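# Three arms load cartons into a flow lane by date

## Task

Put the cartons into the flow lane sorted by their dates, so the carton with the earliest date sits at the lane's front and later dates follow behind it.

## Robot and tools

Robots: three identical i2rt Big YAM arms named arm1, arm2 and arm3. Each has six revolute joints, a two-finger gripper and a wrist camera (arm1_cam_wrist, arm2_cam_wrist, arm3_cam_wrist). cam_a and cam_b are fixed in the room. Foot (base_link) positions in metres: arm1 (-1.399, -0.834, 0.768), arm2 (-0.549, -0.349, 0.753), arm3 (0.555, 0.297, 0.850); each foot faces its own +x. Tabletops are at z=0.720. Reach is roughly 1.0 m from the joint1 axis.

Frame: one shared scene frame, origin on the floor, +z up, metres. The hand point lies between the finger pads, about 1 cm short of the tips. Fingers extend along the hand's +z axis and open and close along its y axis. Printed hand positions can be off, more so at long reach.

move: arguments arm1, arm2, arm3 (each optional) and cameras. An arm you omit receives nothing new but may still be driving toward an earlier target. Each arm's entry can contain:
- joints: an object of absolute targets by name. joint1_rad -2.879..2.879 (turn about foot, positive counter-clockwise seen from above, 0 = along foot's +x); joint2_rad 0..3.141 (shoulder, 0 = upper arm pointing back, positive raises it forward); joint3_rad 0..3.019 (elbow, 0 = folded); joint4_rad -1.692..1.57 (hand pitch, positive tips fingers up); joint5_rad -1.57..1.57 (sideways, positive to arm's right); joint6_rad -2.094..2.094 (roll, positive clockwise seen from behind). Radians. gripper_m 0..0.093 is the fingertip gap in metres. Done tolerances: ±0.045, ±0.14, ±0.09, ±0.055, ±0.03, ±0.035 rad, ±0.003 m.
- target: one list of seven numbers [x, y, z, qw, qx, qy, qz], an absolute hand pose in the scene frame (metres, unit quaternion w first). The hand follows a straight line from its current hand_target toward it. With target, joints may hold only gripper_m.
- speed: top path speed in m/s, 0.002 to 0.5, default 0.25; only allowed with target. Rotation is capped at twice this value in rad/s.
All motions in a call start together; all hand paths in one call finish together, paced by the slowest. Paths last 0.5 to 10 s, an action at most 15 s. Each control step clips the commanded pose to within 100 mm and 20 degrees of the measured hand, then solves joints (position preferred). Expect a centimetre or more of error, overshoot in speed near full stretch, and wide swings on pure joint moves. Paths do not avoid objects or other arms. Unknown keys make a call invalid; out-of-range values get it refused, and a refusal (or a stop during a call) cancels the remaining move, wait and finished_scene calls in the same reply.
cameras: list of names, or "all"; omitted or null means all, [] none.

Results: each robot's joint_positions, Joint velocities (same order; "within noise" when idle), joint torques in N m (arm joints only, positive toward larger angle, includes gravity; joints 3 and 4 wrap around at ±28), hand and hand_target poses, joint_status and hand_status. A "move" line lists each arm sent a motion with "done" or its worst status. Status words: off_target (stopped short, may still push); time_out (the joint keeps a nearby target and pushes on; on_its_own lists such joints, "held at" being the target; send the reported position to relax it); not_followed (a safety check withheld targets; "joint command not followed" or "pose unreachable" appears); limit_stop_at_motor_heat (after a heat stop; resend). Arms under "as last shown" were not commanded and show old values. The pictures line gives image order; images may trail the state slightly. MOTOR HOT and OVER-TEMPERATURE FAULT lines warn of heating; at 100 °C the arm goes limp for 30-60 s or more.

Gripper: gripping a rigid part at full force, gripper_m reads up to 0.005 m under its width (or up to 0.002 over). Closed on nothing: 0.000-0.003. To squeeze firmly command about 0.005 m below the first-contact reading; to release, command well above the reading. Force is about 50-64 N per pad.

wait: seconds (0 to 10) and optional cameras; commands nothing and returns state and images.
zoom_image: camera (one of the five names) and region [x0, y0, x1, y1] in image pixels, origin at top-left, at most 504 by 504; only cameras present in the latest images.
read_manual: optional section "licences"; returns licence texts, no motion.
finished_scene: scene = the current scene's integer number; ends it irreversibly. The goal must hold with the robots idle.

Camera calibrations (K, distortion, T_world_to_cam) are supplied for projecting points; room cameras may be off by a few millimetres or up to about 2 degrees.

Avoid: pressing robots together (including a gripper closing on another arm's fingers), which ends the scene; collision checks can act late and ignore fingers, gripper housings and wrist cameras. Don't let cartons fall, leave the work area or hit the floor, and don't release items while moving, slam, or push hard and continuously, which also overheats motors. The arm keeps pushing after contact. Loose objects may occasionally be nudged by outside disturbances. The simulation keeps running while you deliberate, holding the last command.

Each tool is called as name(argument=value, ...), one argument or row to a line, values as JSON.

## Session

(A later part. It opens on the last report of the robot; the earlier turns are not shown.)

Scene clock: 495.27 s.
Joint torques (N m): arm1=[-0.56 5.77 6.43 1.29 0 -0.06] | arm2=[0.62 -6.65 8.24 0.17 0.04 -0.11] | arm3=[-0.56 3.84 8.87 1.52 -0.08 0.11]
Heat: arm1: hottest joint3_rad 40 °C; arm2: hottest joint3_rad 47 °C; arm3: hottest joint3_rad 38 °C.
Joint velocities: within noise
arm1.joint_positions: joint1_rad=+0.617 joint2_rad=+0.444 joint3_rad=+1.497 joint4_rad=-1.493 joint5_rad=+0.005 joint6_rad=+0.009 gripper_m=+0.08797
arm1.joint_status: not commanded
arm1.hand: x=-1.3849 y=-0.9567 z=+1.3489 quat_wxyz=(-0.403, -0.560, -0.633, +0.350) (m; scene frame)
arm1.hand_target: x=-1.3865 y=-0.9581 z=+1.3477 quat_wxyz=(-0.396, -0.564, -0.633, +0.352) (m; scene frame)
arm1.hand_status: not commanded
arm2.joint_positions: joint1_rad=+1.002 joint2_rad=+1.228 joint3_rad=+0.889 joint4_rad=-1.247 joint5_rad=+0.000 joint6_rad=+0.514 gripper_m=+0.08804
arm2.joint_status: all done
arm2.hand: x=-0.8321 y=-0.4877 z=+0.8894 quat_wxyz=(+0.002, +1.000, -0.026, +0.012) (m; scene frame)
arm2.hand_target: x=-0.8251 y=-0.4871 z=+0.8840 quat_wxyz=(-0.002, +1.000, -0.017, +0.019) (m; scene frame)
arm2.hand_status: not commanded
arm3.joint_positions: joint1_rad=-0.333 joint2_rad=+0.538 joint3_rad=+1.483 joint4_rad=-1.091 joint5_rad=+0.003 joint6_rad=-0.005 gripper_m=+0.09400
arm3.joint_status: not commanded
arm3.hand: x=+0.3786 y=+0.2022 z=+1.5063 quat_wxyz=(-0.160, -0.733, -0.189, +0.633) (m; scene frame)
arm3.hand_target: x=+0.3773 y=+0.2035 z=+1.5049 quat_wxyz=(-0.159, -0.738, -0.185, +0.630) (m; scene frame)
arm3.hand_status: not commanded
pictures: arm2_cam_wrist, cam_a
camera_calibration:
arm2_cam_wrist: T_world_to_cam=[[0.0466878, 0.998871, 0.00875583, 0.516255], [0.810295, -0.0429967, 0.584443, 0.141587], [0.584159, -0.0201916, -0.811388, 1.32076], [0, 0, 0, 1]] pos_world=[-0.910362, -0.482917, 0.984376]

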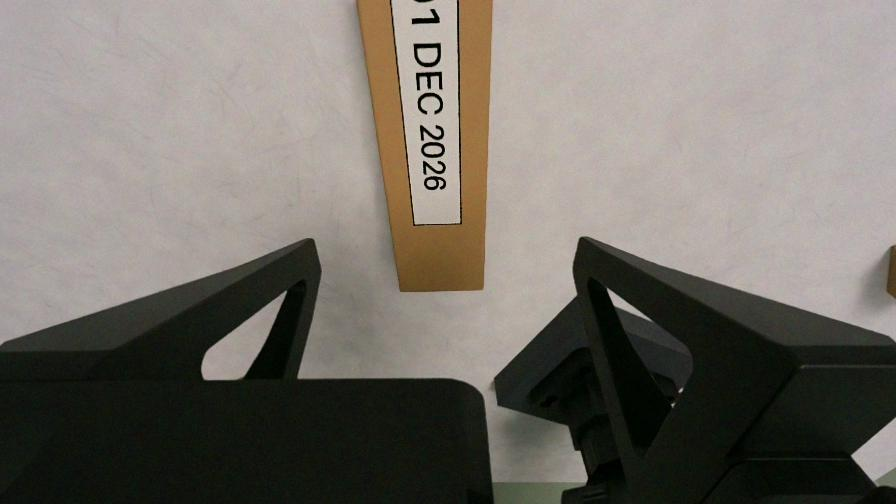

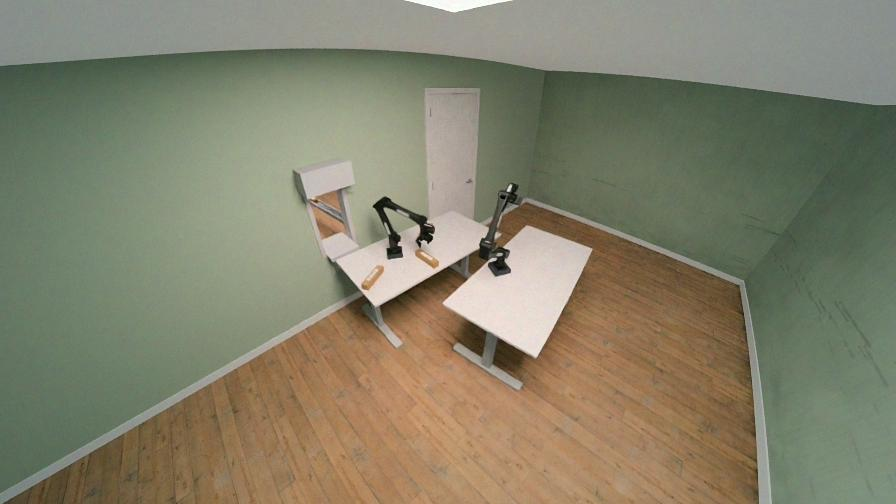

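move(
  arm2={"target": [-0.839, -0.498, 0.83, 0, 0.99986, -0.0166, 0], "speed": 0.2},
  cameras=[],
)

move(
  arm2={"target": [-0.839, -0.498, 0.746, 0, 0.99986, -0.0166, 0], "speed": 0.15},
  cameras=["arm2_cam_wrist"],
)

Scene clock: 501.77 s.
Joint torques (N m): arm1=[-0.56 5.77 6.45 1.26 0.01 -0.06] | arm2=[0.85 -6.18 8.08 0.7 0.1 0.03] | arm3=[-0.62 3.78 8.88 1.55 -0.07 0.11]
Heat: arm1: hottest joint3_rad 40 °C; arm2: hottest joint3_rad 46 °C; arm3: hottest joint3_rad 38 °C.
move: arm2 done
Joint velocities: within noise
arm1, arm3: as last shown
arm2.joint_positions: joint1_rad=+1.014 joint2_rad=+1.309 joint3_rad=+0.810 joint4_rad=-1.056 joint5_rad=+0.013 joint6_rad=+0.514 gripper_m=+0.08804
arm2.joint_status: not commanded
arm2.hand: x=-0.8430 y=-0.4959 z=+0.8372 quat_wxyz=(+0.004, +1.000, -0.020, -0.005) (m; scene frame)
arm2.hand_target: x=-0.8389 y=-0.4978 z=+0.8301 quat_wxyz=(+0.000, +1.000, -0.017, +0.000) (m; scene frame)
arm2.hand_status: done (0.009 m and 0.8 deg from the pose sent, 0.061 m and 1.7 deg at the start)
pictures: none
No camera images: "cameras" was empty.

Scene clock: 503.13 s.
Joint torques (N m): arm1=[-0.62 5.77 6.45 1.28 0 -0.06] | arm2=[0.5 -6.95 6.61 0.65 0.11 0] | arm3=[-0.91 4.07 8.85 1.55 -0.07 0.1]
Heat: arm1: hottest joint3_rad 40 °C; arm2: hottest joint3_rad 46 °C; arm3: hottest joint3_rad 38 °C.
move: arm2 done
Joint velocities: within noise
arm1, arm3: as last shown
arm2.joint_positions: joint1_rad=+1.014 joint2_rad=+1.476 joint3_rad=+0.701 joint4_rad=-0.780 joint5_rad=+0.013 joint6_rad=+0.514 gripper_m=+0.08804
arm2.joint_status: not commanded
arm2.hand: x=-0.8438 y=-0.4977 z=+0.7530 quat_wxyz=(+0.004, +1.000, -0.020, -0.005) (m; scene frame)
arm2.hand_target: x=-0.8389 y=-0.4978 z=+0.7462 quat_wxyz=(+0.000, +1.000, -0.017, +0.000) (m; scene frame)
arm2.hand_status: done (0.008 m and 0.9 deg from the pose sent, 0.091 m and 0.8 deg at the start)
pictures: arm2_cam_wrist
camera_calibration:
arm2_cam_wrist: T_world_to_cam=[[0.0351606, 0.999369, 0.00501565, 0.52134], [0.830192, -0.0320017, 0.556558, 0.273541], [0.556368, -0.015405, -0.830793, 1.2103], [0, 0, 0, 1]] pos_world=[-0.918797, -0.493613, 0.850657]

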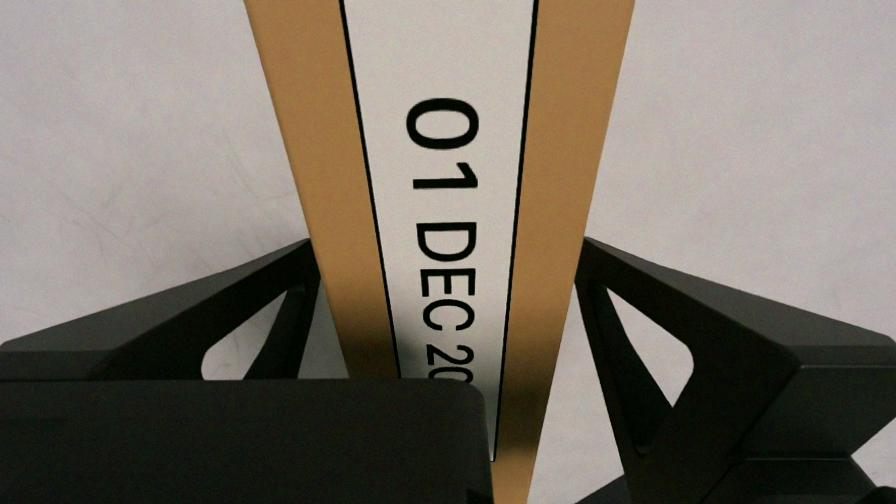

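move(
  arm2={"joints": {"gripper_m": 0.052}},
  cameras=[],
)

move(
  arm2={"target": [-0.839, -0.498, 0.99, 0, 0.99986, -0.0166, 0], "speed": 0.25},
  cameras=["arm2_cam_wrist", "cam_a"],
)

Scene clock: 506.17 s.
Joint torques (N m): arm1=[-0.56 5.77 6.45 1.29 0 -0.06] | arm2=[0.5 -6.95 6.61 0.76 0.07 0] | arm3=[-0.73 4.01 8.84 1.48 -0.06 0.11]
Heat: arm1: hottest joint3_rad 40 °C; arm2: hottest joint3_rad 46 °C; arm3: hottest joint3_rad 38 °C.
move: arm2 off_target
Joint velocities: within noise
arm1, arm3: as last shown
arm2.joint_positions: joint1_rad=+1.014 joint2_rad=+1.476 joint3_rad=+0.701 joint4_rad=-0.779 joint5_rad=+0.014 joint6_rad=+0.514 gripper_m=+0.06089
arm2.joint_status: gripper_m off_target (ended at +0.06091, target +0.05200)
arm2.hand: x=-0.8440 y=-0.4976 z=+0.7530 quat_wxyz=(+0.004, +1.000, -0.020, -0.006) (m; scene frame)
arm2.hand_target: x=-0.8389 y=-0.4978 z=+0.7462 quat_wxyz=(+0.000, +1.000, -0.017, +0.000) (m; scene frame)
arm2.hand_status: not commanded
pictures: none
No camera images: "cameras" was empty.

Scene clock: 508.03 s.
Joint torques (N m): arm1=[-0.56 5.77 6.45 1.29 0 -0.06] | arm2=[0.85 -6.36 15.58 -0.16 0.03 0.09] | arm3=[-0.73 3.96 8.79 1.5 -0.05 0.1]
Heat: arm1: hottest joint3_rad 40 °C; arm2: hottest joint3_rad 46 °C; arm3: hottest joint3_rad 38 °C.
move: arm2 off_target
Joint velocities: within noise
arm1, arm3: as last shown
arm2.joint_positions: joint1_rad=+1.020 joint2_rad=+1.183 joint3_rad=+1.051 joint4_rad=-1.497 joint5_rad=+0.014 joint6_rad=+0.515 gripper_m=+0.06089
arm2.joint_status: not commanded
arm2.hand: x=-0.8230 y=-0.4857 z=+0.9632 quat_wxyz=(-0.014, +0.999, -0.017, +0.027) (m; scene frame)
arm2.hand_target: x=-0.8376 y=-0.4972 z=+0.9898 quat_wxyz=(+0.001, +1.000, -0.017, +0.000) (m; scene frame)
arm2.hand_status: off_target (0.034 m and 3.5 deg from the pose sent, 0.237 m and 0.9 deg at the start)
pictures: arm2_cam_wrist, cam_a
camera_calibration:
arm2_cam_wrist: T_world_to_cam=[[0.0272013, 0.99876, 0.0416923, 0.465352], [0.79241, -0.0469691, 0.608178, 0.0515551], [0.609382, 0.0164942, -0.792705, 1.39606], [0, 0, 0, 1]] pos_world=[-0.904246, -0.485381, 1.05591]

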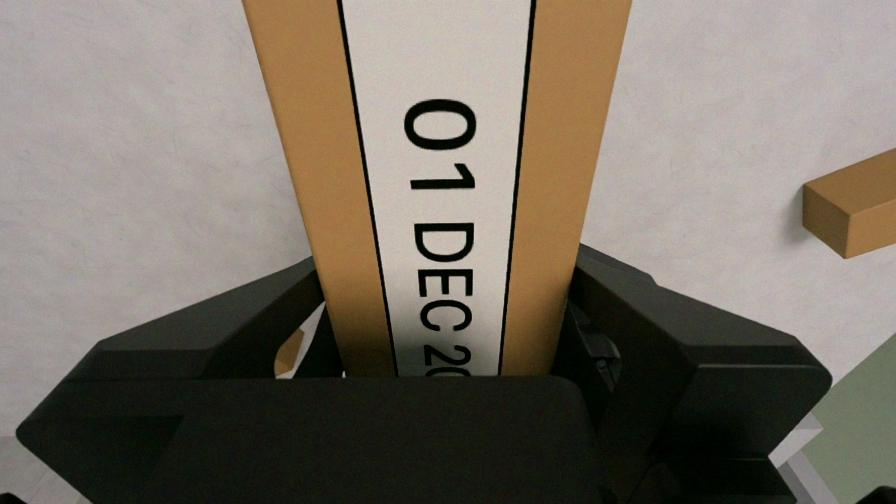

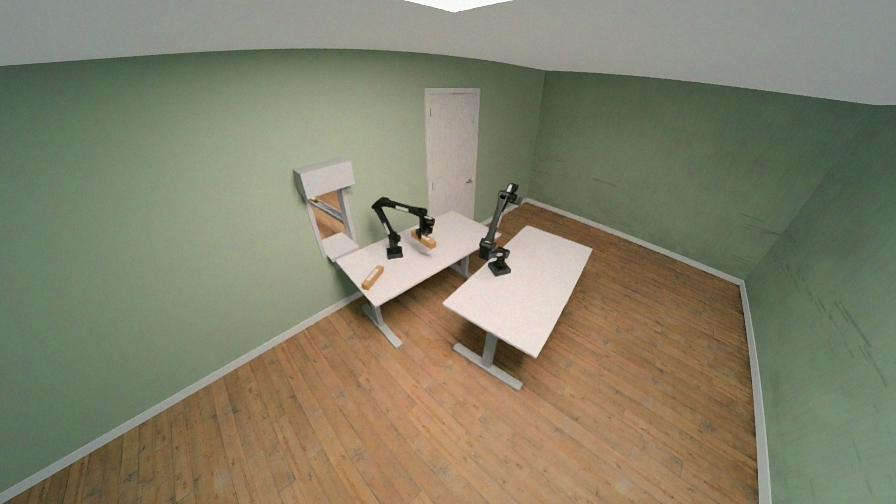

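move(
  arm2={"joints": {"joint1_rad": -1.803, "joint2_rad": 1.409, "joint3_rad": 1.316, "joint4_rad": -1.452, "joint5_rad": -0.015, "joint6_rad": 0.796}},
  cameras=["arm2_cam_wrist", "arm3_cam_wrist"],
)

Scene clock: 521.97 s.
Joint torques (N m): arm1=[-0.56 5.71 6.43 1.26 0 -0.06] | arm2=[-0.38 -11.75 13.79 -0.18 -0.02 0.08] | arm3=[-0.79 4.07 8.9 1.51 -0.05 0.11]
Heat: arm1: hottest joint3_rad 40 °C; arm2: hottest joint3_rad 51 °C; arm3: hottest joint3_rad 38 °C.
move: arm2 done
Joint velocities: within noise
arm1, arm3: as last shown
arm2.joint_positions: joint1_rad=-1.800 joint2_rad=+1.425 joint3_rad=+1.266 joint4_rad=-1.444 joint5_rad=-0.013 joint6_rad=+0.787 gripper_m=+0.06102
arm2.joint_status: all done
arm2.hand: x=-0.2716 y=-0.0554 z=+0.9612 quat_wxyz=(+0.011, +0.007, -1.000, +0.012) (m; scene frame)
arm2.hand_target: x=-0.2634 y=-0.0478 z=+0.9861 quat_wxyz=(-0.008, +0.002, -1.000, -0.008) (m; scene frame)
arm2.hand_status: not commanded
pictures: arm2_cam_wrist, arm3_cam_wrist
camera_calibration:
arm2_cam_wrist: T_world_to_cam=[[0.0199611, -0.999093, 0.0376066, -0.0880572], [-0.811904, 0.00575207, 0.583762, -0.773347], [-0.583449, -0.0421855, -0.811053, 0.741663], [0, 0, 0, 1]] pos_world=[-0.193403, -0.0522416, 1.05629]
arm3_cam_wrist: T_world_to_cam=[[-0.480938, 0.876676, -0.0117393, 0.0233453], [0.624388, 0.333074, -0.706542, 0.762356], [-0.615499, -0.347133, -0.707573, 1.49207], [0, 0, 0, 1]] pos_world=[0.45359, 0.24356, 1.59466]

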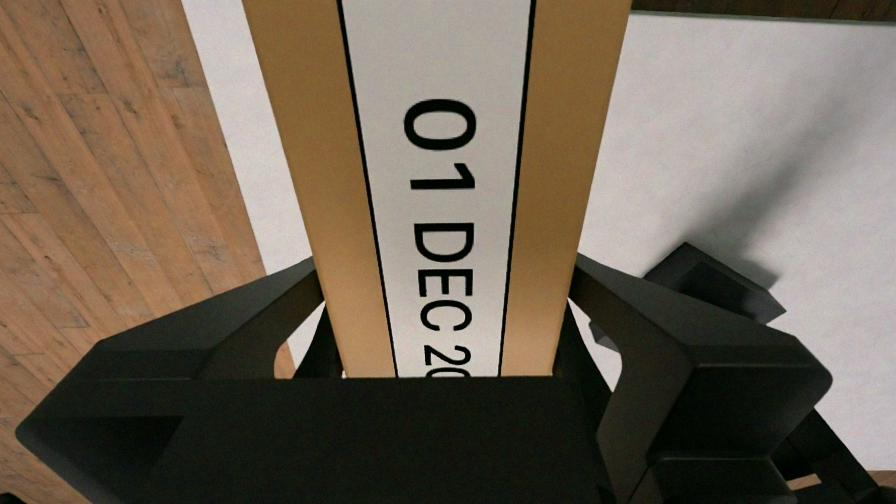

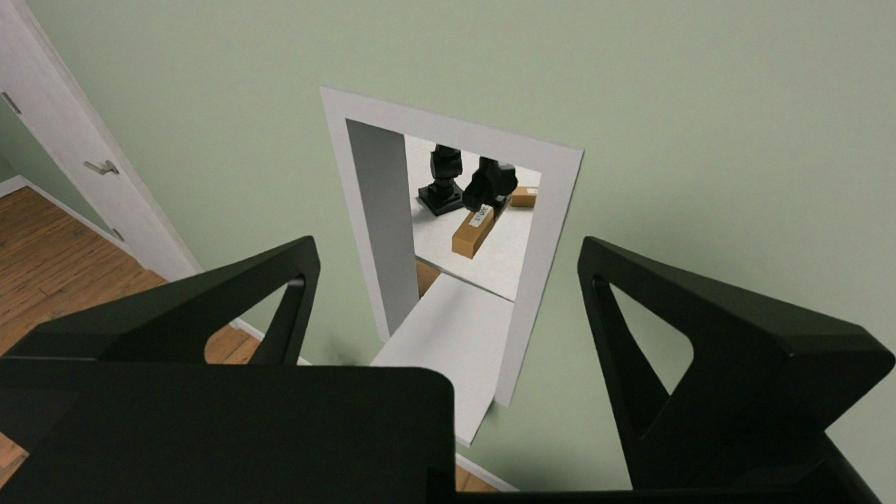

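move(
  arm2={"target": [-0.10, -0.03, 0.97, 0, 0, 1, 0], "speed": 0.25},
  cameras=[],
)

move(
  arm2={"target": [0.04, 0.01, 0.91, 0, 0, 1, 0], "speed": 0.2},
  cameras=["arm2_cam_wrist", "arm3_cam_wrist"],
)

Scene clock: 528.27 s.
Joint torques (N m): arm1=[-0.56 5.71 6.42 1.28 0.01 -0.06] | arm2=[-0.44 -15.5 15.71 -0.16 -0.05 -0.09] | arm3=[-0.62 3.96 8.91 1.52 -0.06 0.11]
Heat: arm1: hottest joint3_rad 40 °C; arm2: hottest joint3_rad 51 °C; arm3: hottest joint3_rad 38 °C.
move: arm2 off_target
Joint velocities: within noise
arm1, arm3: as last shown
arm2.joint_positions: joint1_rad=-1.989 joint2_rad=+1.776 joint3_rad=+1.644 joint4_rad=-1.498 joint5_rad=-0.012 joint6_rad=+0.620 gripper_m=+0.06102
arm2.joint_status: not commanded
arm2.hand: x=-0.1181 y=-0.0409 z=+0.9457 quat_wxyz=(+0.023, -0.004, -1.000, +0.018) (m; scene frame)
arm2.hand_target: x=-0.1015 y=-0.0311 z=+0.9703 quat_wxyz=(-0.001, +0.000, -1.000, +0.000) (m; scene frame)
arm2.hand_status: off_target (0.032 m and 3.3 deg from the pose sent, 0.174 m and 2.1 deg at the start)
pictures: none
No camera images: "cameras" was empty.

Scene clock: 530.20 s.
Joint torques (N m): arm1=[-0.56 5.77 6.43 1.29 0 -0.06] | arm2=[-0.79 -22.18 15.9 -0.28 -0.04 -0.11] | arm3=[-0.56 3.84 8.79 1.5 -0.07 0.1]
Heat: arm1: hottest joint3_rad 40 °C; arm2: hottest joint3_rad 52 °C; arm3: hottest joint3_rad 38 °C.
move: arm2 off_target
Joint velocities: within noise
arm1, arm3: as last shown
arm2.joint_positions: joint1_rad=-2.054 joint2_rad=+2.215 joint3_rad=+2.182 joint4_rad=-1.593 joint5_rad=-0.013 joint6_rad=+0.553 gripper_m=+0.06102
arm2.joint_status: not commanded
arm2.hand: x=+0.0223 y=+0.0042 z=+0.8885 quat_wxyz=(+0.022, -0.002, -1.000, +0.015) (m; scene frame)
arm2.hand_target: x=+0.0385 y=+0.0090 z=+0.9103 quat_wxyz=(-0.001, +0.000, -1.000, +0.000) (m; scene frame)
arm2.hand_status: off_target (0.028 m and 3.1 deg from the pose sent, 0.170 m and 3.3 deg at the start)
pictures: arm2_cam_wrist, arm3_cam_wrist
camera_calibration:
arm2_cam_wrist: T_world_to_cam=[[0.00125492, -0.999087, 0.0427057, -0.035699], [-0.798591, 0.0247022, 0.601367, -0.508592], [-0.601873, -0.0348591, -0.797831, 0.845329], [0, 0, 0, 1]] pos_world=[0.102668, 0.00636428, 0.981805]
arm3_cam_wrist: T_world_to_cam=[[-0.480938, 0.876676, -0.0117393, 0.0233453], [0.624388, 0.333074, -0.706542, 0.762356], [-0.615499, -0.347133, -0.707573, 1.49207], [0, 0, 0, 1]] pos_world=[0.45359, 0.24356, 1.59466]

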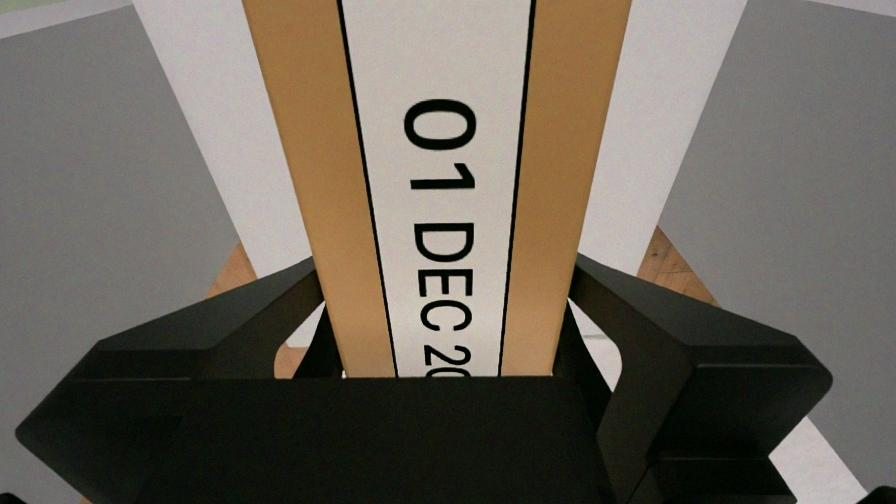

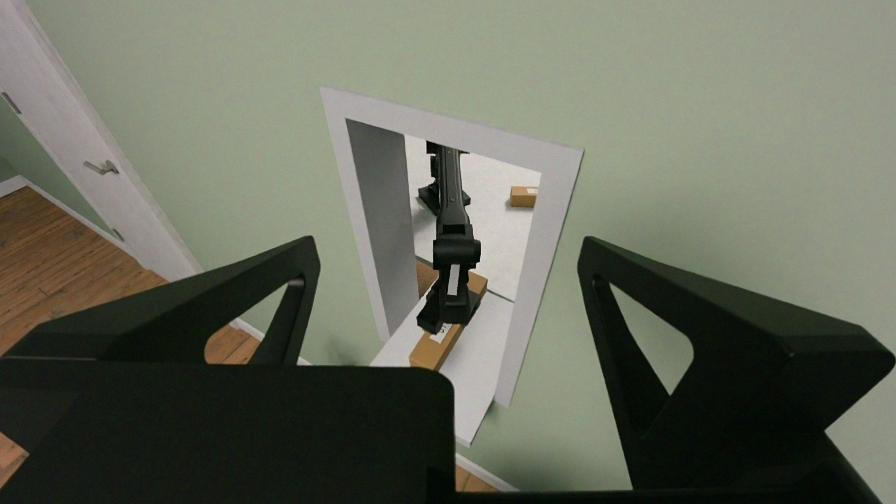

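move(
  arm2={"target": [0.046, 0.006, 0.85, 0.022, -0.002, 1.0, 0.015], "speed": 0.12},
  cameras=["arm2_cam_wrist", "arm3_cam_wrist"],
)

Scene clock: 537.67 s.
Joint torques (N m): arm1=[-0.56 5.83 6.45 1.29 0 -0.06] | arm2=[-0.97 -22.83 10.14 0.79 -0.07 -0.13] | arm3=[-0.73 3.78 8.87 1.47 -0.08 0.11]
Heat: arm1: hottest joint3_rad 40 °C; arm2: hottest joint3_rad 51 °C; arm3: hottest joint3_rad 38 °C.
move: arm2 done
Joint velocities: within noise
arm1.joint_positions: joint1_rad=+0.617 joint2_rad=+0.444 joint3_rad=+1.497 joint4_rad=-1.493 joint5_rad=+0.005 joint6_rad=+0.009 gripper_m=+0.08797
arm1.joint_status: not commanded
arm1.hand: x=-1.3849 y=-0.9567 z=+1.3489 quat_wxyz=(-0.403, -0.560, -0.633, +0.350) (m; scene frame)
arm1.hand_target: x=-1.3865 y=-0.9581 z=+1.3477 quat_wxyz=(-0.396, -0.564, -0.633, +0.352) (m; scene frame)
arm1.hand_status: not commanded
arm2.joint_positions: joint1_rad=-2.059 joint2_rad=+2.217 joint3_rad=+2.071 joint4_rad=-1.391 joint5_rad=-0.016 joint6_rad=+0.540 gripper_m=+0.06102
arm2.joint_status: not commanded
arm2.hand: x=+0.0402 y=+0.0108 z=+0.8451 quat_wxyz=(-0.015, +0.002, -1.000, -0.010) (m; scene frame)
arm2.hand_target: x=+0.0458 y=+0.0060 z=+0.8499 quat_wxyz=(-0.022, +0.002, -1.000, -0.015) (m; scene frame)
arm2.hand_status: done (0.009 m and 1.0 deg from the pose sent, 0.045 m and 6.2 deg at the start)
arm3.joint_positions: joint1_rad=-0.333 joint2_rad=+0.538 joint3_rad=+1.483 joint4_rad=-1.091 joint5_rad=+0.003 joint6_rad=-0.005 gripper_m=+0.09400
arm3.joint_status: not commanded
arm3.hand: x=+0.3786 y=+0.2022 z=+1.5063 quat_wxyz=(-0.160, -0.733, -0.189, +0.633) (m; scene frame)
arm3.hand_target: x=+0.3773 y=+0.2035 z=+1.5049 quat_wxyz=(-0.159, -0.738, -0.185, +0.630) (m; scene frame)
arm3.hand_status: not commanded
pictures: arm2_cam_wrist, arm3_cam_wrist
camera_calibration:
arm2_cam_wrist: T_world_to_cam=[[0.00804689, -0.999946, -0.00651689, 0.0140423], [-0.841416, -0.0102923, 0.54029, -0.414712], [-0.540328, 0.00113576, -0.841454, 0.855763], [0, 0, 0, 1]] pos_world=[0.113335, 0.00880121, 0.944242]
arm3_cam_wrist: T_world_to_cam=[[-0.480938, 0.876676, -0.0117393, 0.0233453], [0.624388, 0.333074, -0.706542, 0.762356], [-0.615499, -0.347133, -0.707573, 1.49207], [0, 0, 0, 1]] pos_world=[0.45359, 0.24356, 1.59466]

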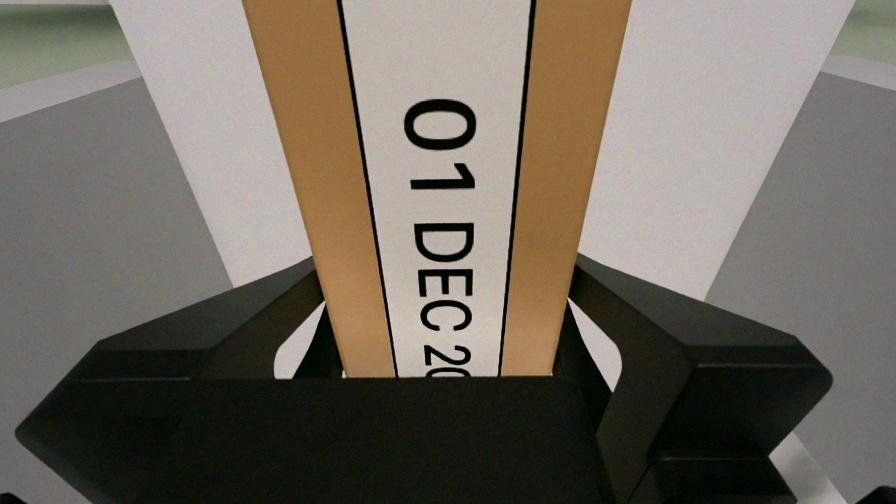

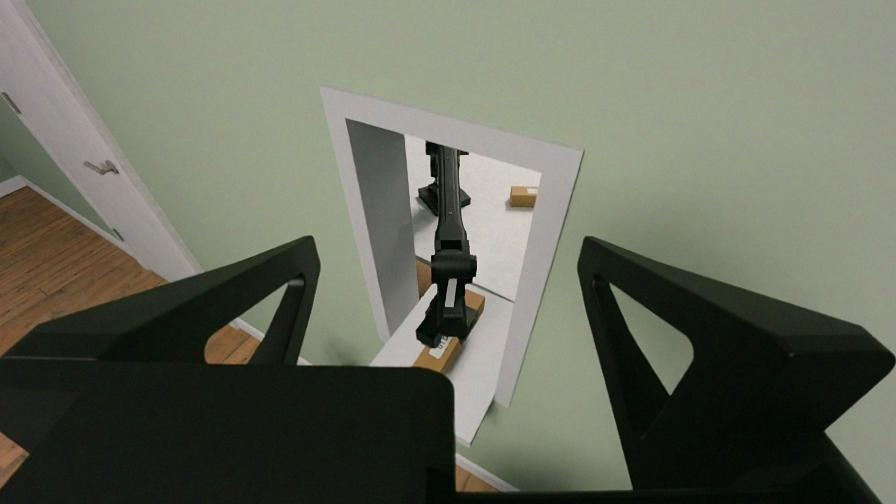

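move(
  arm2={"target": [0.036, 0.002, 0.80, 0.006, 0, 1.0, 0.004], "speed": 0.1},
  cameras=["arm2_cam_wrist"],
)

Scene clock: 541.40 s.
Joint torques (N m): arm1=[-0.67 5.71 6.45 1.29 0 -0.06] | arm2=[-0.73 -21.19 9.7 0.7 0.05 -0.05] | arm3=[-0.67 4.19 8.8 1.5 -0.08 0.11]
Heat: arm1: hottest joint3_rad 40 °C; arm2: hottest joint3_rad 51 °C; arm3: hottest joint3_rad 38 °C.
move: arm2 done
Joint velocities: within noise
arm1, arm3: as last shown
arm2.joint_positions: joint1_rad=-2.059 joint2_rad=+2.233 joint3_rad=+1.987 joint4_rad=-1.317 joint5_rad=-0.016 joint6_rad=+0.540 gripper_m=+0.06102
arm2.joint_status: not commanded
arm2.hand: x=+0.0324 y=+0.0054 z=+0.8032 quat_wxyz=(-0.004, +0.002, -1.000, -0.003) (m; scene frame)
arm2.hand_target: x=+0.0359 y=+0.0021 z=+0.8000 quat_wxyz=(-0.006, +0.000, -1.000, -0.004) (m; scene frame)
arm2.hand_status: done (0.006 m and 0.3 deg from the pose sent, 0.046 m and 1.3 deg at the start)
pictures: arm2_cam_wrist
camera_calibration:
arm2_cam_wrist: T_world_to_cam=[[0.00763816, -0.999951, 0.00632842, -0.00193224], [-0.829542, -0.00280229, 0.558437, -0.413732], [-0.558392, -0.00951512, -0.829523, 0.807335], [0, 0, 0, 1]] pos_world=[0.107616, 0.00459035, 0.900759]

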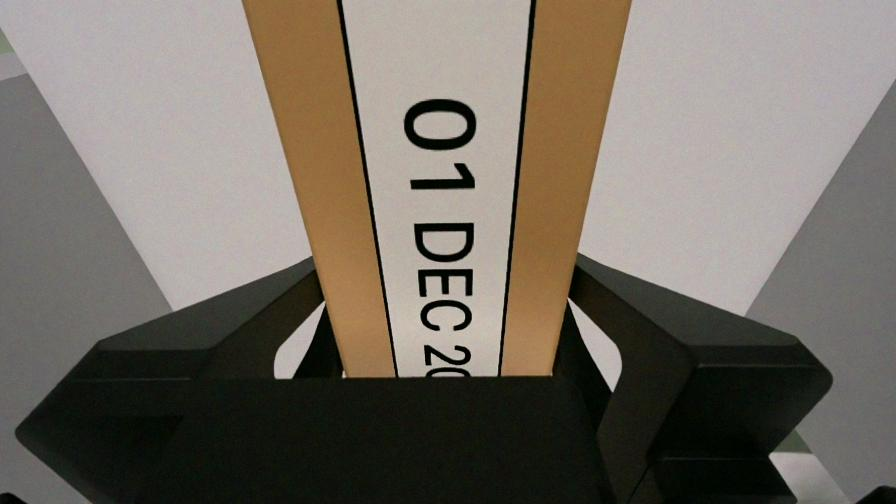

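move(
  arm2={"target": [0.036, 0.002, 0.784, 0.003, -0.001, 1.0, 0.002], "speed": 0.05},
  cameras=[],
)

move(
  arm2={"target": [0.036, 0.002, 0.778, 0.003, -0.001, 1.0, 0.002], "speed": 0.05},
  cameras=["arm2_cam_wrist"],
)

Scene clock: 549.23 s.
Joint torques (N m): arm1=[-0.62 5.71 6.46 1.29 0 -0.06] | arm2=[-0.67 -22.12 9.46 0.69 0.07 -0.07] | arm3=[-0.62 4.07 8.85 1.5 -0.06 0.1]
Heat: arm1: hottest joint3_rad 40 °C; arm2: hottest joint3_rad 51 °C; arm3: hottest joint3_rad 38 °C.
move: arm2 done
Joint velocities: within noise
arm1, arm3: as last shown
arm2.joint_positions: joint1_rad=-2.059 joint2_rad=+2.249 joint3_rad=+1.977 joint4_rad=-1.295 joint5_rad=-0.016 joint6_rad=+0.540 gripper_m=+0.06102
arm2.joint_status: not commanded
arm2.hand: x=+0.0329 y=+0.0054 z=+0.7885 quat_wxyz=(-0.002, +0.001, -1.000, -0.002) (m; scene frame)
arm2.hand_target: x=+0.0359 y=+0.0021 z=+0.7841 quat_wxyz=(-0.003, +0.001, -1.000, -0.002) (m; scene frame)
arm2.hand_status: done (0.006 m and 0.1 deg from the pose sent, 0.020 m and 0.2 deg at the start)
pictures: none
No camera images: "cameras" was empty.

Scene clock: 550.30 s.
Joint torques (N m): arm1=[-0.56 5.77 6.45 1.29 0 -0.06] | arm2=[-0.67 -21.89 9.32 0.72 0.07 -0.07] | arm3=[-0.56 3.84 8.84 1.51 -0.07 0.11]
Heat: arm1: hottest joint3_rad 40 °C; arm2: hottest joint3_rad 51 °C; arm3: hottest joint3_rad 38 °C.
move: arm2 done
Joint velocities: within noise
arm1, arm3: as last shown
arm2.joint_positions: joint1_rad=-2.059 joint2_rad=+2.252 joint3_rad=+1.971 joint4_rad=-1.283 joint5_rad=-0.016 joint6_rad=+0.540 gripper_m=+0.06102
arm2.joint_status: not commanded
arm2.hand: x=+0.0335 y=+0.0057 z=+0.7849 quat_wxyz=(-0.004, +0.001, -1.000, -0.003) (m; scene frame)
arm2.hand_target: x=+0.0358 y=+0.0020 z=+0.7780 quat_wxyz=(-0.003, +0.001, -1.000, -0.002) (m; scene frame)
arm2.hand_status: done (0.008 m and 0.2 deg from the pose sent, 0.011 m and 0.1 deg at the start)
pictures: arm2_cam_wrist
camera_calibration:
arm2_cam_wrist: T_world_to_cam=[[0.0076865, -0.999947, 0.00690272, -0.00193829], [-0.829016, -0.00251223, 0.55922, -0.403128], [-0.559172, -0.0100209, -0.828991, 0.79242], [0, 0, 0, 1]] pos_world=[0.108915, 0.00498984, 0.882359]

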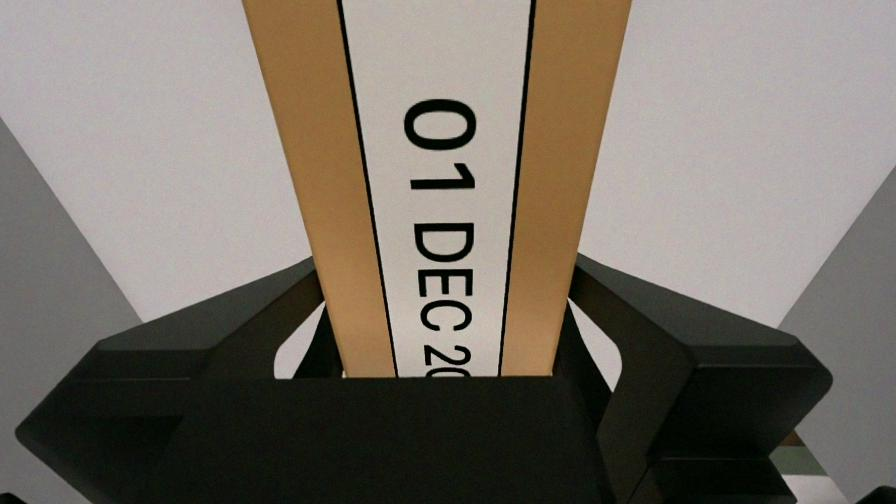

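move(
  arm2={"target": [0.036, 0.002, 0.768, 0.003, -0.001, 1.0, 0.002], "speed": 0.05},
  cameras=["arm2_cam_wrist"],
)

Scene clock: 554.67 s.
Joint torques (N m): arm1=[-0.5 5.77 6.46 1.31 0.01 -0.05] | arm2=[-0.67 -21.13 9.21 0.5 0.07 -0.14] | arm3=[-0.56 4.01 8.81 1.48 -0.05 0.12]
Heat: arm1: hottest joint3_rad 40 °C; arm2: hottest joint3_rad 51 °C; arm3: hottest joint3_rad 38 °C.
move: arm2 off_target
Joint velocities: within noise
arm1, arm3: as last shown
arm2.joint_positions: joint1_rad=-2.059 joint2_rad=+2.255 joint3_rad=+1.963 joint4_rad=-1.262 joint5_rad=-0.016 joint6_rad=+0.540 gripper_m=+0.06102
arm2.joint_status: not commanded
arm2.hand: x=+0.0352 y=+0.0067 z=+0.7796 quat_wxyz=(-0.008, +0.002, -1.000, -0.006) (m; scene frame)
arm2.hand_target: x=+0.0358 y=+0.0021 z=+0.7682 quat_wxyz=(-0.003, +0.001, -1.000, -0.002) (m; scene frame)
arm2.hand_status: off_target (0.013 m and 0.7 deg from the pose sent, 0.018 m and 0.2 deg at the start)
pictures: arm2_cam_wrist
camera_calibration:
arm2_cam_wrist: T_world_to_cam=[[0.00773955, -0.999968, 0.00202577, 0.00286589], [-0.833534, -0.00533224, 0.552442, -0.393283], [-0.552414, -0.0059642, -0.833549, 0.792267], [0, 0, 0, 1]] pos_world=[0.109822, 0.00549396, 0.877653]

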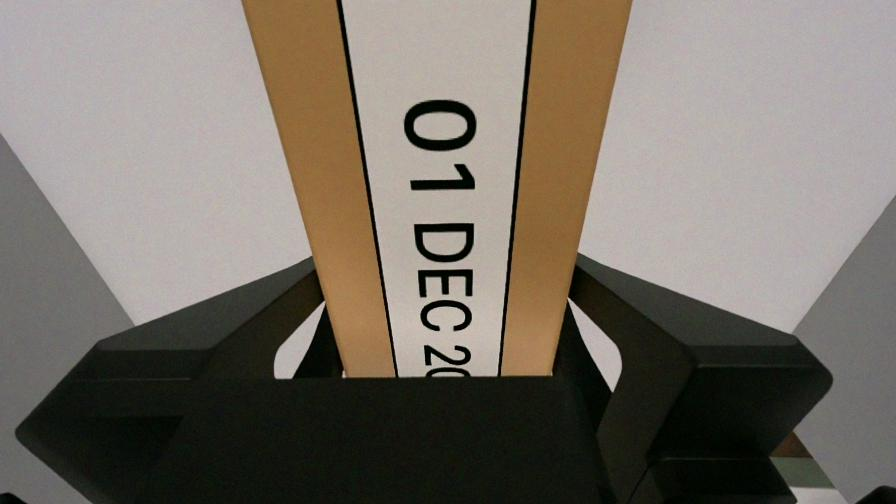

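move(
  arm2={"target": [0.036, 0.002, 0.778, 0.003, -0.001, 1.0, 0.002], "speed": 0.05, "joints": {"gripper_m": 0.088}},
  cameras=["arm2_cam_wrist"],
)

move(
  arm2={"target": [0.034, 0.0, 0.90, 0.003, -0.001, 1.0, 0.002], "speed": 0.2},
  cameras=["arm2_cam_wrist", "arm3_cam_wrist"],
)

Scene clock: 559.60 s.
Joint torques (N m): arm1=[-0.62 5.77 6.46 1.29 0 -0.06] | arm2=[-0.67 -23.06 9.87 -0.08 0.07 -0.07] | arm3=[-0.79 4.19 8.81 1.48 -0.05 0.1]
Heat: arm1: hottest joint3_rad 40 °C; arm2: hottest joint3_rad 50 °C; arm3: hottest joint3_rad 38 °C.
move: arm2 done
Joint velocities: within noise
arm1, arm3: as last shown
arm2.joint_positions: joint1_rad=-2.059 joint2_rad=+2.255 joint3_rad=+1.963 joint4_rad=-1.264 joint5_rad=-0.016 joint6_rad=+0.540 gripper_m=+0.08794
arm2.joint_status: all done
arm2.hand: x=+0.0347 y=+0.0063 z=+0.7796 quat_wxyz=(-0.007, +0.002, -1.000, -0.005) (m; scene frame)
arm2.hand_target: x=+0.0359 y=+0.0021 z=+0.7781 quat_wxyz=(-0.003, +0.001, -1.000, -0.002) (m; scene frame)
arm2.hand_status: done (0.005 m and 0.5 deg from the pose sent, 0.005 m and 0.7 deg at the start)
pictures: arm2_cam_wrist
camera_calibration:
arm2_cam_wrist: T_world_to_cam=[[0.00777208, -0.999964, 0.00345031, 0.00141463], [-0.832305, -0.00455639, 0.5543, -0.395278], [-0.554264, -0.00717977, -0.83231, 0.791], [0, 0, 0, 1]] pos_world=[0.10942, 0.00529273, 0.877455]

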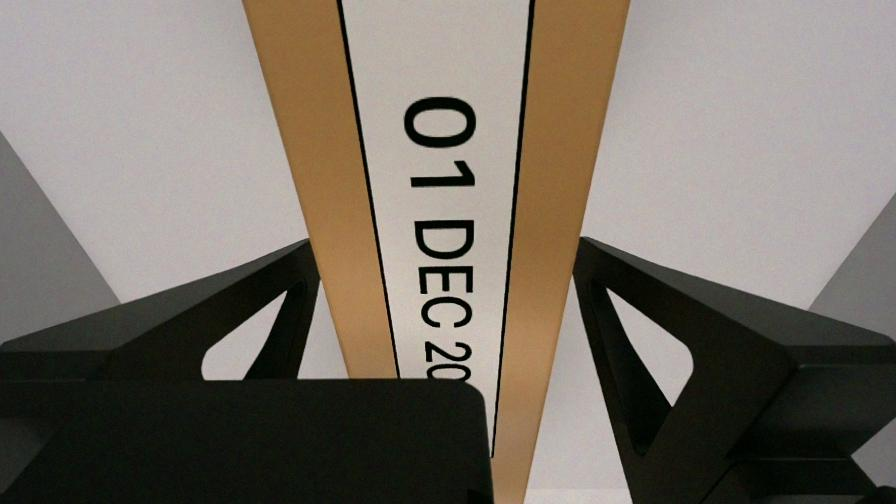

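Scene clock: 561.07 s.
Joint torques (N m): arm1=[-0.56 5.77 6.45 1.31 0 -0.06] | arm2=[-0.85 -19.08 14.37 0.01 0.08 -0.1] | arm3=[-0.62 4.13 8.81 1.5 -0.06 0.11]
Heat: arm1: hottest joint3_rad 40 °C; arm2: hottest joint3_rad 50 °C; arm3: hottest joint3_rad 38 °C.
move: arm2 off_target
Joint velocities: within noise
arm1, arm3: as last shown
arm2.joint_positions: joint1_rad=-2.059 joint2_rad=+2.159 joint3_rad=+2.104 joint4_rad=-1.531 joint5_rad=-0.016 joint6_rad=+0.540 gripper_m=+0.08794
arm2.joint_status: not commanded
arm2.hand: x=+0.0192 y=-0.0010 z=+0.8957 quat_wxyz=(+0.006, +0.001, -1.000, +0.003) (m; scene frame)
arm2.hand_target: x=+0.0333 y=-0.0004 z=+0.9000 quat_wxyz=(-0.004, +0.001, -1.000, -0.002) (m; scene frame)
arm2.hand_status: off_target (0.015 m and 1.1 deg from the pose sent, 0.121 m and 0.5 deg at the start)
pictures: arm2_cam_wrist, arm3_cam_wrist
camera_calibration:
arm2_cam_wrist: T_world_to_cam=[[0.00758486, -0.99981, 0.0179554, -0.0191563], [-0.818445, 0.00410965, 0.57457, -0.490886], [-0.574535, -0.0190536, -0.818259, 0.866819], [0, 0, 0, 1]] pos_world=[0.0963995, -0.000619328, 0.991674]
arm3_cam_wrist: T_world_to_cam=[[-0.480938, 0.876676, -0.0117393, 0.0233453], [0.624388, 0.333074, -0.706542, 0.762356], [-0.615499, -0.347133, -0.707573, 1.49207], [0, 0, 0, 1]] pos_world=[0.45359, 0.24356, 1.59466]

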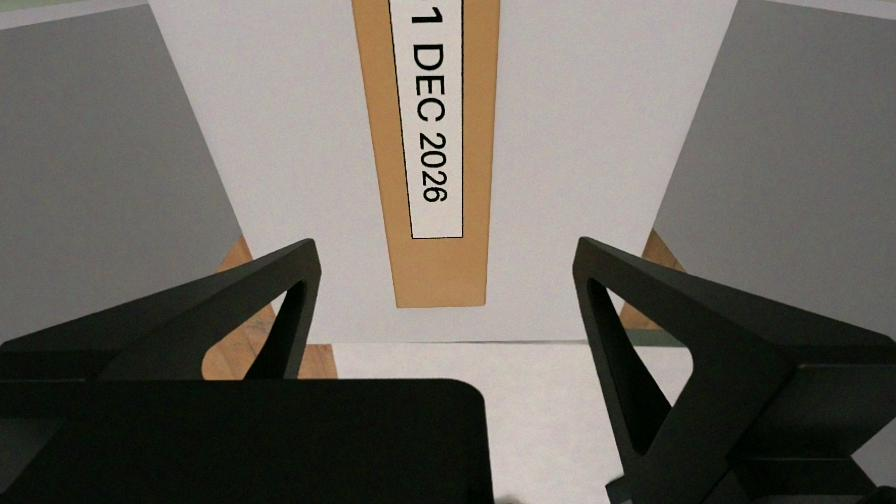

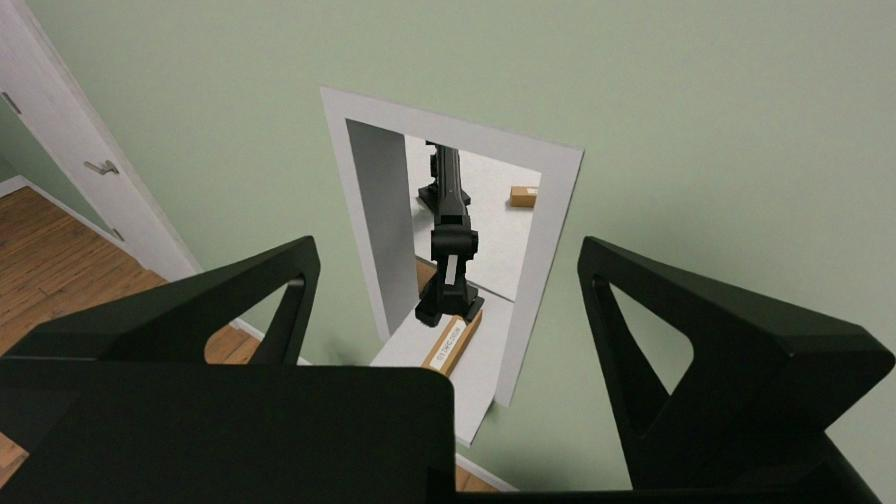

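move(
  arm2={"target": [-0.27, -0.05, 0.98, 0, 0, 1, 0], "speed": 0.4},
  cameras=[],
)

move(
  arm2={"joints": {"joint1_rad": -0.57, "joint2_rad": 1.15, "joint3_rad": 1.25, "joint4_rad": -1.65, "joint5_rad": 0, "joint6_rad": 0.0}},
  arm3={"joints": {"joint1_rad": -0.325, "joint2_rad": 1.848, "joint3_rad": 1.499, "joint4_rad": -1.222, "joint5_rad": 0, "joint6_rad": 0.511}},
  cameras=["arm2_cam_wrist", "arm3_cam_wrist", "cam_b"],
)

Scene clock: 578.33 s.
Joint torques (N m): arm1=[-0.5 5.83 6.43 1.28 0 -0.06] | arm2=[0.5 -9.64 8.96 0.02 0.11 0.07] | arm3=[-0.73 3.9 8.79 1.55 -0.06 0.1]
Heat: arm1: hottest joint3_rad 40 °C; arm2: hottest joint3_rad 53 °C; arm3: hottest joint3_rad 39 °C.
move: arm2 done
Joint velocities: within noise
arm1, arm3: as last shown
arm2.joint_positions: joint1_rad=-1.804 joint2_rad=+1.404 joint3_rad=+1.316 joint4_rad=-1.453 joint5_rad=-0.017 joint6_rad=+0.796 gripper_m=+0.08794
arm2.joint_status: not commanded
arm2.hand: x=-0.2640 y=-0.0485 z=+0.9882 quat_wxyz=(-0.009, +0.001, -1.000, -0.011) (m; scene frame)
arm2.hand_target: x=-0.2700 y=-0.0500 z=+0.9802 quat_wxyz=(+0.000, +0.000, -1.000, +0.000) (m; scene frame)
arm2.hand_status: done (0.010 m and 1.6 deg from the pose sent, 0.305 m and 0.7 deg at the start)
pictures: none
No camera images: "cameras" was empty.

Scene clock: 580.07 s.
Joint torques (N m): arm1=[-0.56 5.71 6.45 1.29 0 -0.06] | arm2=[0.56 -5.95 9.66 -0.02 0 -0.12] | arm3=[0.5 -21.77 11.79 0.12 0.01 0.15]
Heat: arm1: hottest joint3_rad 40 °C; arm2: hottest joint3_rad 52 °C; arm3: hottest joint3_rad 39 °C.
move: arm2 done; arm3 done
Joint velocities: within noise
arm1.joint_positions: joint1_rad=+0.617 joint2_rad=+0.444 joint3_rad=+1.497 joint4_rad=-1.493 joint5_rad=+0.005 joint6_rad=+0.009 gripper_m=+0.08797
arm1.joint_status: not commanded
arm1.hand: x=-1.3849 y=-0.9567 z=+1.3489 quat_wxyz=(-0.403, -0.560, -0.633, +0.350) (m; scene frame)
arm1.hand_target: x=-1.3865 y=-0.9581 z=+1.3477 quat_wxyz=(-0.396, -0.564, -0.633, +0.352) (m; scene frame)
arm1.hand_status: not commanded
arm2.joint_positions: joint1_rad=-0.579 joint2_rad=+1.147 joint3_rad=+1.256 joint4_rad=-1.641 joint5_rad=+0.000 joint6_rad=+0.010 gripper_m=+0.08797
arm2.joint_status: all done
arm2.hand: x=-0.6897 y=-0.0602 z=+1.0479 quat_wxyz=(-0.008, +0.845, -0.535, -0.009) (m; scene frame)
arm2.hand_target: x=-0.6909 y=-0.0640 z=+1.0447 quat_wxyz=(-0.003, +0.850, -0.527, -0.002) (m; scene frame)
arm2.hand_status: not commanded
arm3.joint_positions: joint1_rad=-0.326 joint2_rad=+1.839 joint3_rad=+1.483 joint4_rad=-1.214 joint5_rad=+0.002 joint6_rad=+0.503 gripper_m=+0.09400
arm3.joint_status: all done
arm3.hand: x=+0.0779 y=+0.0313 z=+0.9476 quat_wxyz=(+0.001, -1.000, -0.004, -0.001) (m; scene frame)
arm3.hand_target: x=+0.0747 y=+0.0288 z=+0.9488 quat_wxyz=(+0.000, -1.000, +0.000, -0.001) (m; scene frame)
arm3.hand_status: not commanded
pictures: arm2_cam_wrist, arm3_cam_wrist, cam_b
camera_calibration:
arm2_cam_wrist: T_world_to_cam=[[0.901828, 0.431809, 0.0157251, 0.629593], [0.354195, -0.759597, 0.545489, -0.365045], [0.247492, -0.486368, -0.83797, 1.14244], [0, 0, 0, 1]] pos_world=[-0.721231, 0.00649371, 1.14656]
arm3_cam_wrist: T_world_to_cam=[[0.00773565, 0.999969, -0.00118909, -0.0299083], [0.802533, -0.00549889, 0.596582, -0.625791], [0.596558, -0.00556924, -0.802551, 0.837242], [0, 0, 0, 1]] pos_world=[0.00298595, 0.031129, 1.04523]

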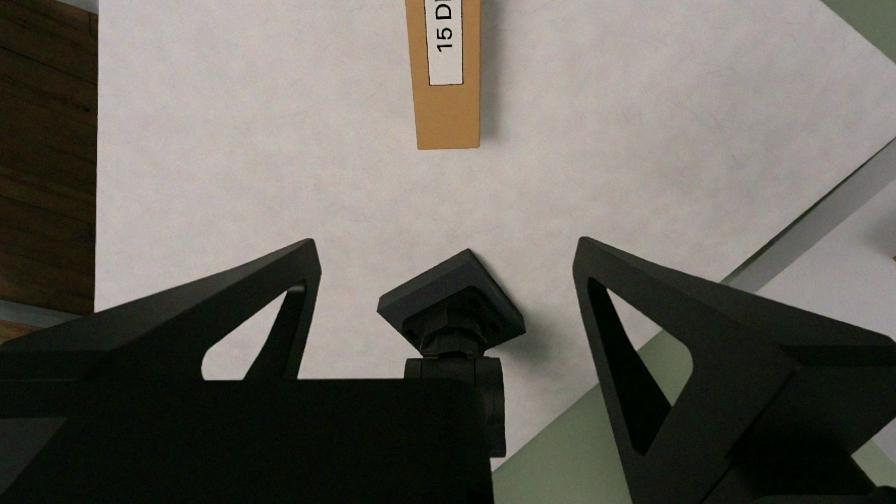

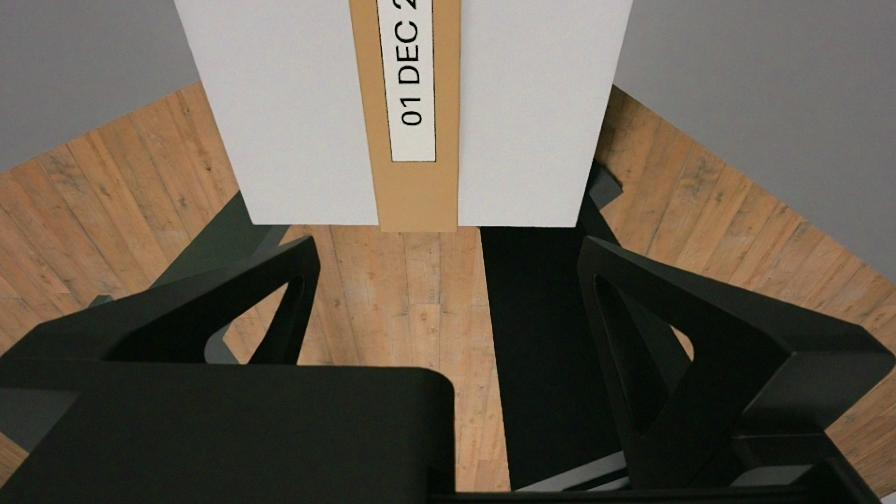

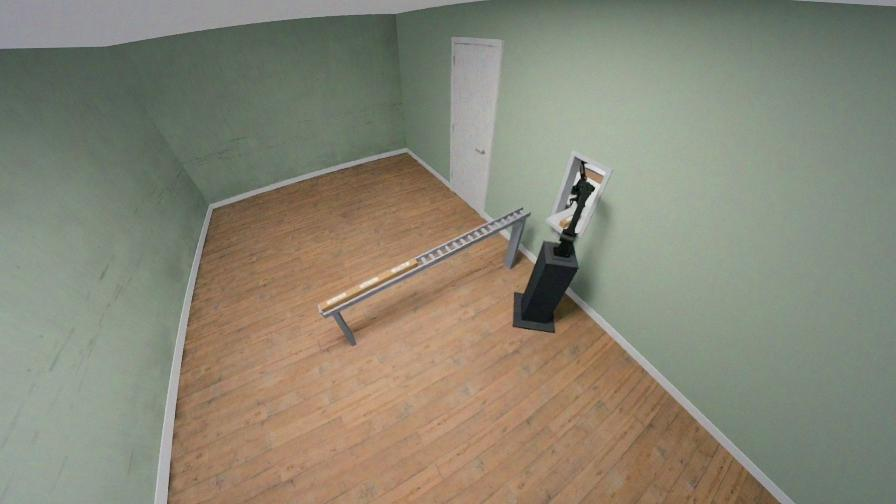

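move(
  arm3={"joints": {"joint1_rad": -0.325, "joint2_rad": 1.2, "joint3_rad": 1.45, "joint4_rad": -1.3, "joint5_rad": 0, "joint6_rad": 0.511}},
  arm2={"joints": {"joint1_rad": -0.57, "joint2_rad": 1.363, "joint3_rad": 1.252, "joint4_rad": -1.46, "joint5_rad": 0, "joint6_rad": 0.0}},
  cameras=[],
)

move(
  arm3={"joints": {"joint1_rad": 0.89, "joint2_rad": 2.012, "joint3_rad": 1.752, "joint4_rad": -1.311, "joint5_rad": 0, "joint6_rad": 1.726}},
  cameras=["arm2_cam_wrist", "arm3_cam_wrist"],
)

Scene clock: 604.93 s.
Joint torques (N m): arm1=[-0.5 5.83 6.43 1.29 0 -0.06] | arm2=[0.56 -9.76 9.72 0.66 -0.01 -0.11] | arm3=[0.15 -10.87 12.98 0.9 0.01 0.12]
Heat: arm1: hottest joint3_rad 40 °C; arm2: hottest joint3_rad 49 °C; arm3: hottest joint3_rad 40 °C.
move: arm2 done; arm3 done
Joint velocities: within noise
arm1: as last shown
arm2.joint_positions: joint1_rad=-0.579 joint2_rad=+1.365 joint3_rad=+1.256 joint4_rad=-1.469 joint5_rad=+0.000 joint6_rad=+0.010 gripper_m=+0.08797
arm2.joint_status: all done
arm2.hand: x=-0.7203 y=+0.0034 z=+0.9751 quat_wxyz=(+0.005, +0.845, -0.535, +0.010) (m; scene frame)
arm2.hand_target: x=-0.7237 y=+0.0027 z=+0.9743 quat_wxyz=(+0.003, +0.850, -0.527, +0.007) (m; scene frame)
arm2.hand_status: not commanded
arm3.joint_positions: joint1_rad=-0.326 joint2_rad=+1.193 joint3_rad=+1.437 joint4_rad=-1.292 joint5_rad=+0.002 joint6_rad=+0.503 gripper_m=+0.09400
arm3.joint_status: all done
arm3.hand: x=+0.1706 y=+0.0835 z=+1.2361 quat_wxyz=(-0.125, -0.966, -0.003, +0.225) (m; scene frame)
arm3.hand_target: x=+0.1695 y=+0.0823 z=+1.2385 quat_wxyz=(-0.126, -0.967, +0.000, +0.224) (m; scene frame)
arm3.hand_status: not commanded
pictures: none
No camera images: "cameras" was empty.

Scene clock: 606.90 s.
Joint torques (N m): arm1=[-0.62 5.83 6.45 1.28 0 -0.06] | arm2=[0.62 -9.76 9.72 0.66 -0.01 -0.11] | arm3=[-0.32 -25.52 12.3 0.06 0.18 0.15]
Heat: arm1: hottest joint3_rad 40 °C; arm2: hottest joint3_rad 49 °C; arm3: hottest joint3_rad 40 °C.
move: arm3 done
Joint velocities: within noise
arm1, arm2: as last shown
arm3.joint_positions: joint1_rad=+0.894 joint2_rad=+2.011 joint3_rad=+1.732 joint4_rad=-1.306 joint5_rad=-0.002 joint6_rad=+1.718 gripper_m=+0.09402
arm3.joint_status: all done
arm3.hand: x=+0.6510 y=-0.3031 z=+0.9431 quat_wxyz=(+0.007, -1.000, -0.007, -0.001) (m; scene frame)
arm3.hand_target: x=+0.6490 y=-0.3093 z=+0.9501 quat_wxyz=(+0.000, -1.000, +0.000, -0.001) (m; scene frame)
arm3.hand_status: not commanded
pictures: arm2_cam_wrist, arm3_cam_wrist
camera_calibration:
arm2_cam_wrist: T_world_to_cam=[[0.901582, 0.432314, 0.0159533, 0.630445], [0.34278, -0.736386, 0.583299, -0.311397], [0.263916, -0.520423, -0.812101, 1.10663], [0, 0, 0, 1]] pos_world=[-0.753715, 0.0740593, 1.07028]
arm3_cam_wrist: T_world_to_cam=[[0.00272331, 0.99992, 0.0123518, 0.290518], [0.802444, -0.0095558, 0.596651, -1.08623], [0.596722, 0.00828677, -0.802405, 0.493801], [0, 0, 0, 1]] pos_world=[0.576183, -0.304967, 1.04074]

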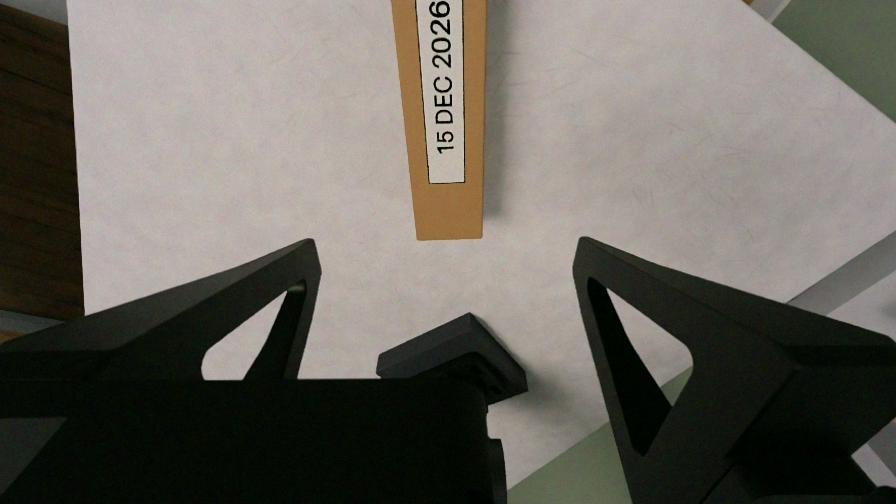

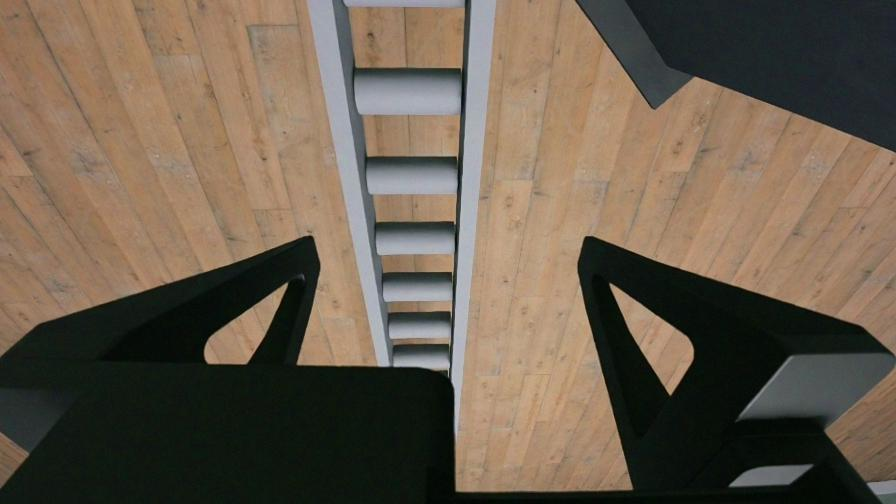

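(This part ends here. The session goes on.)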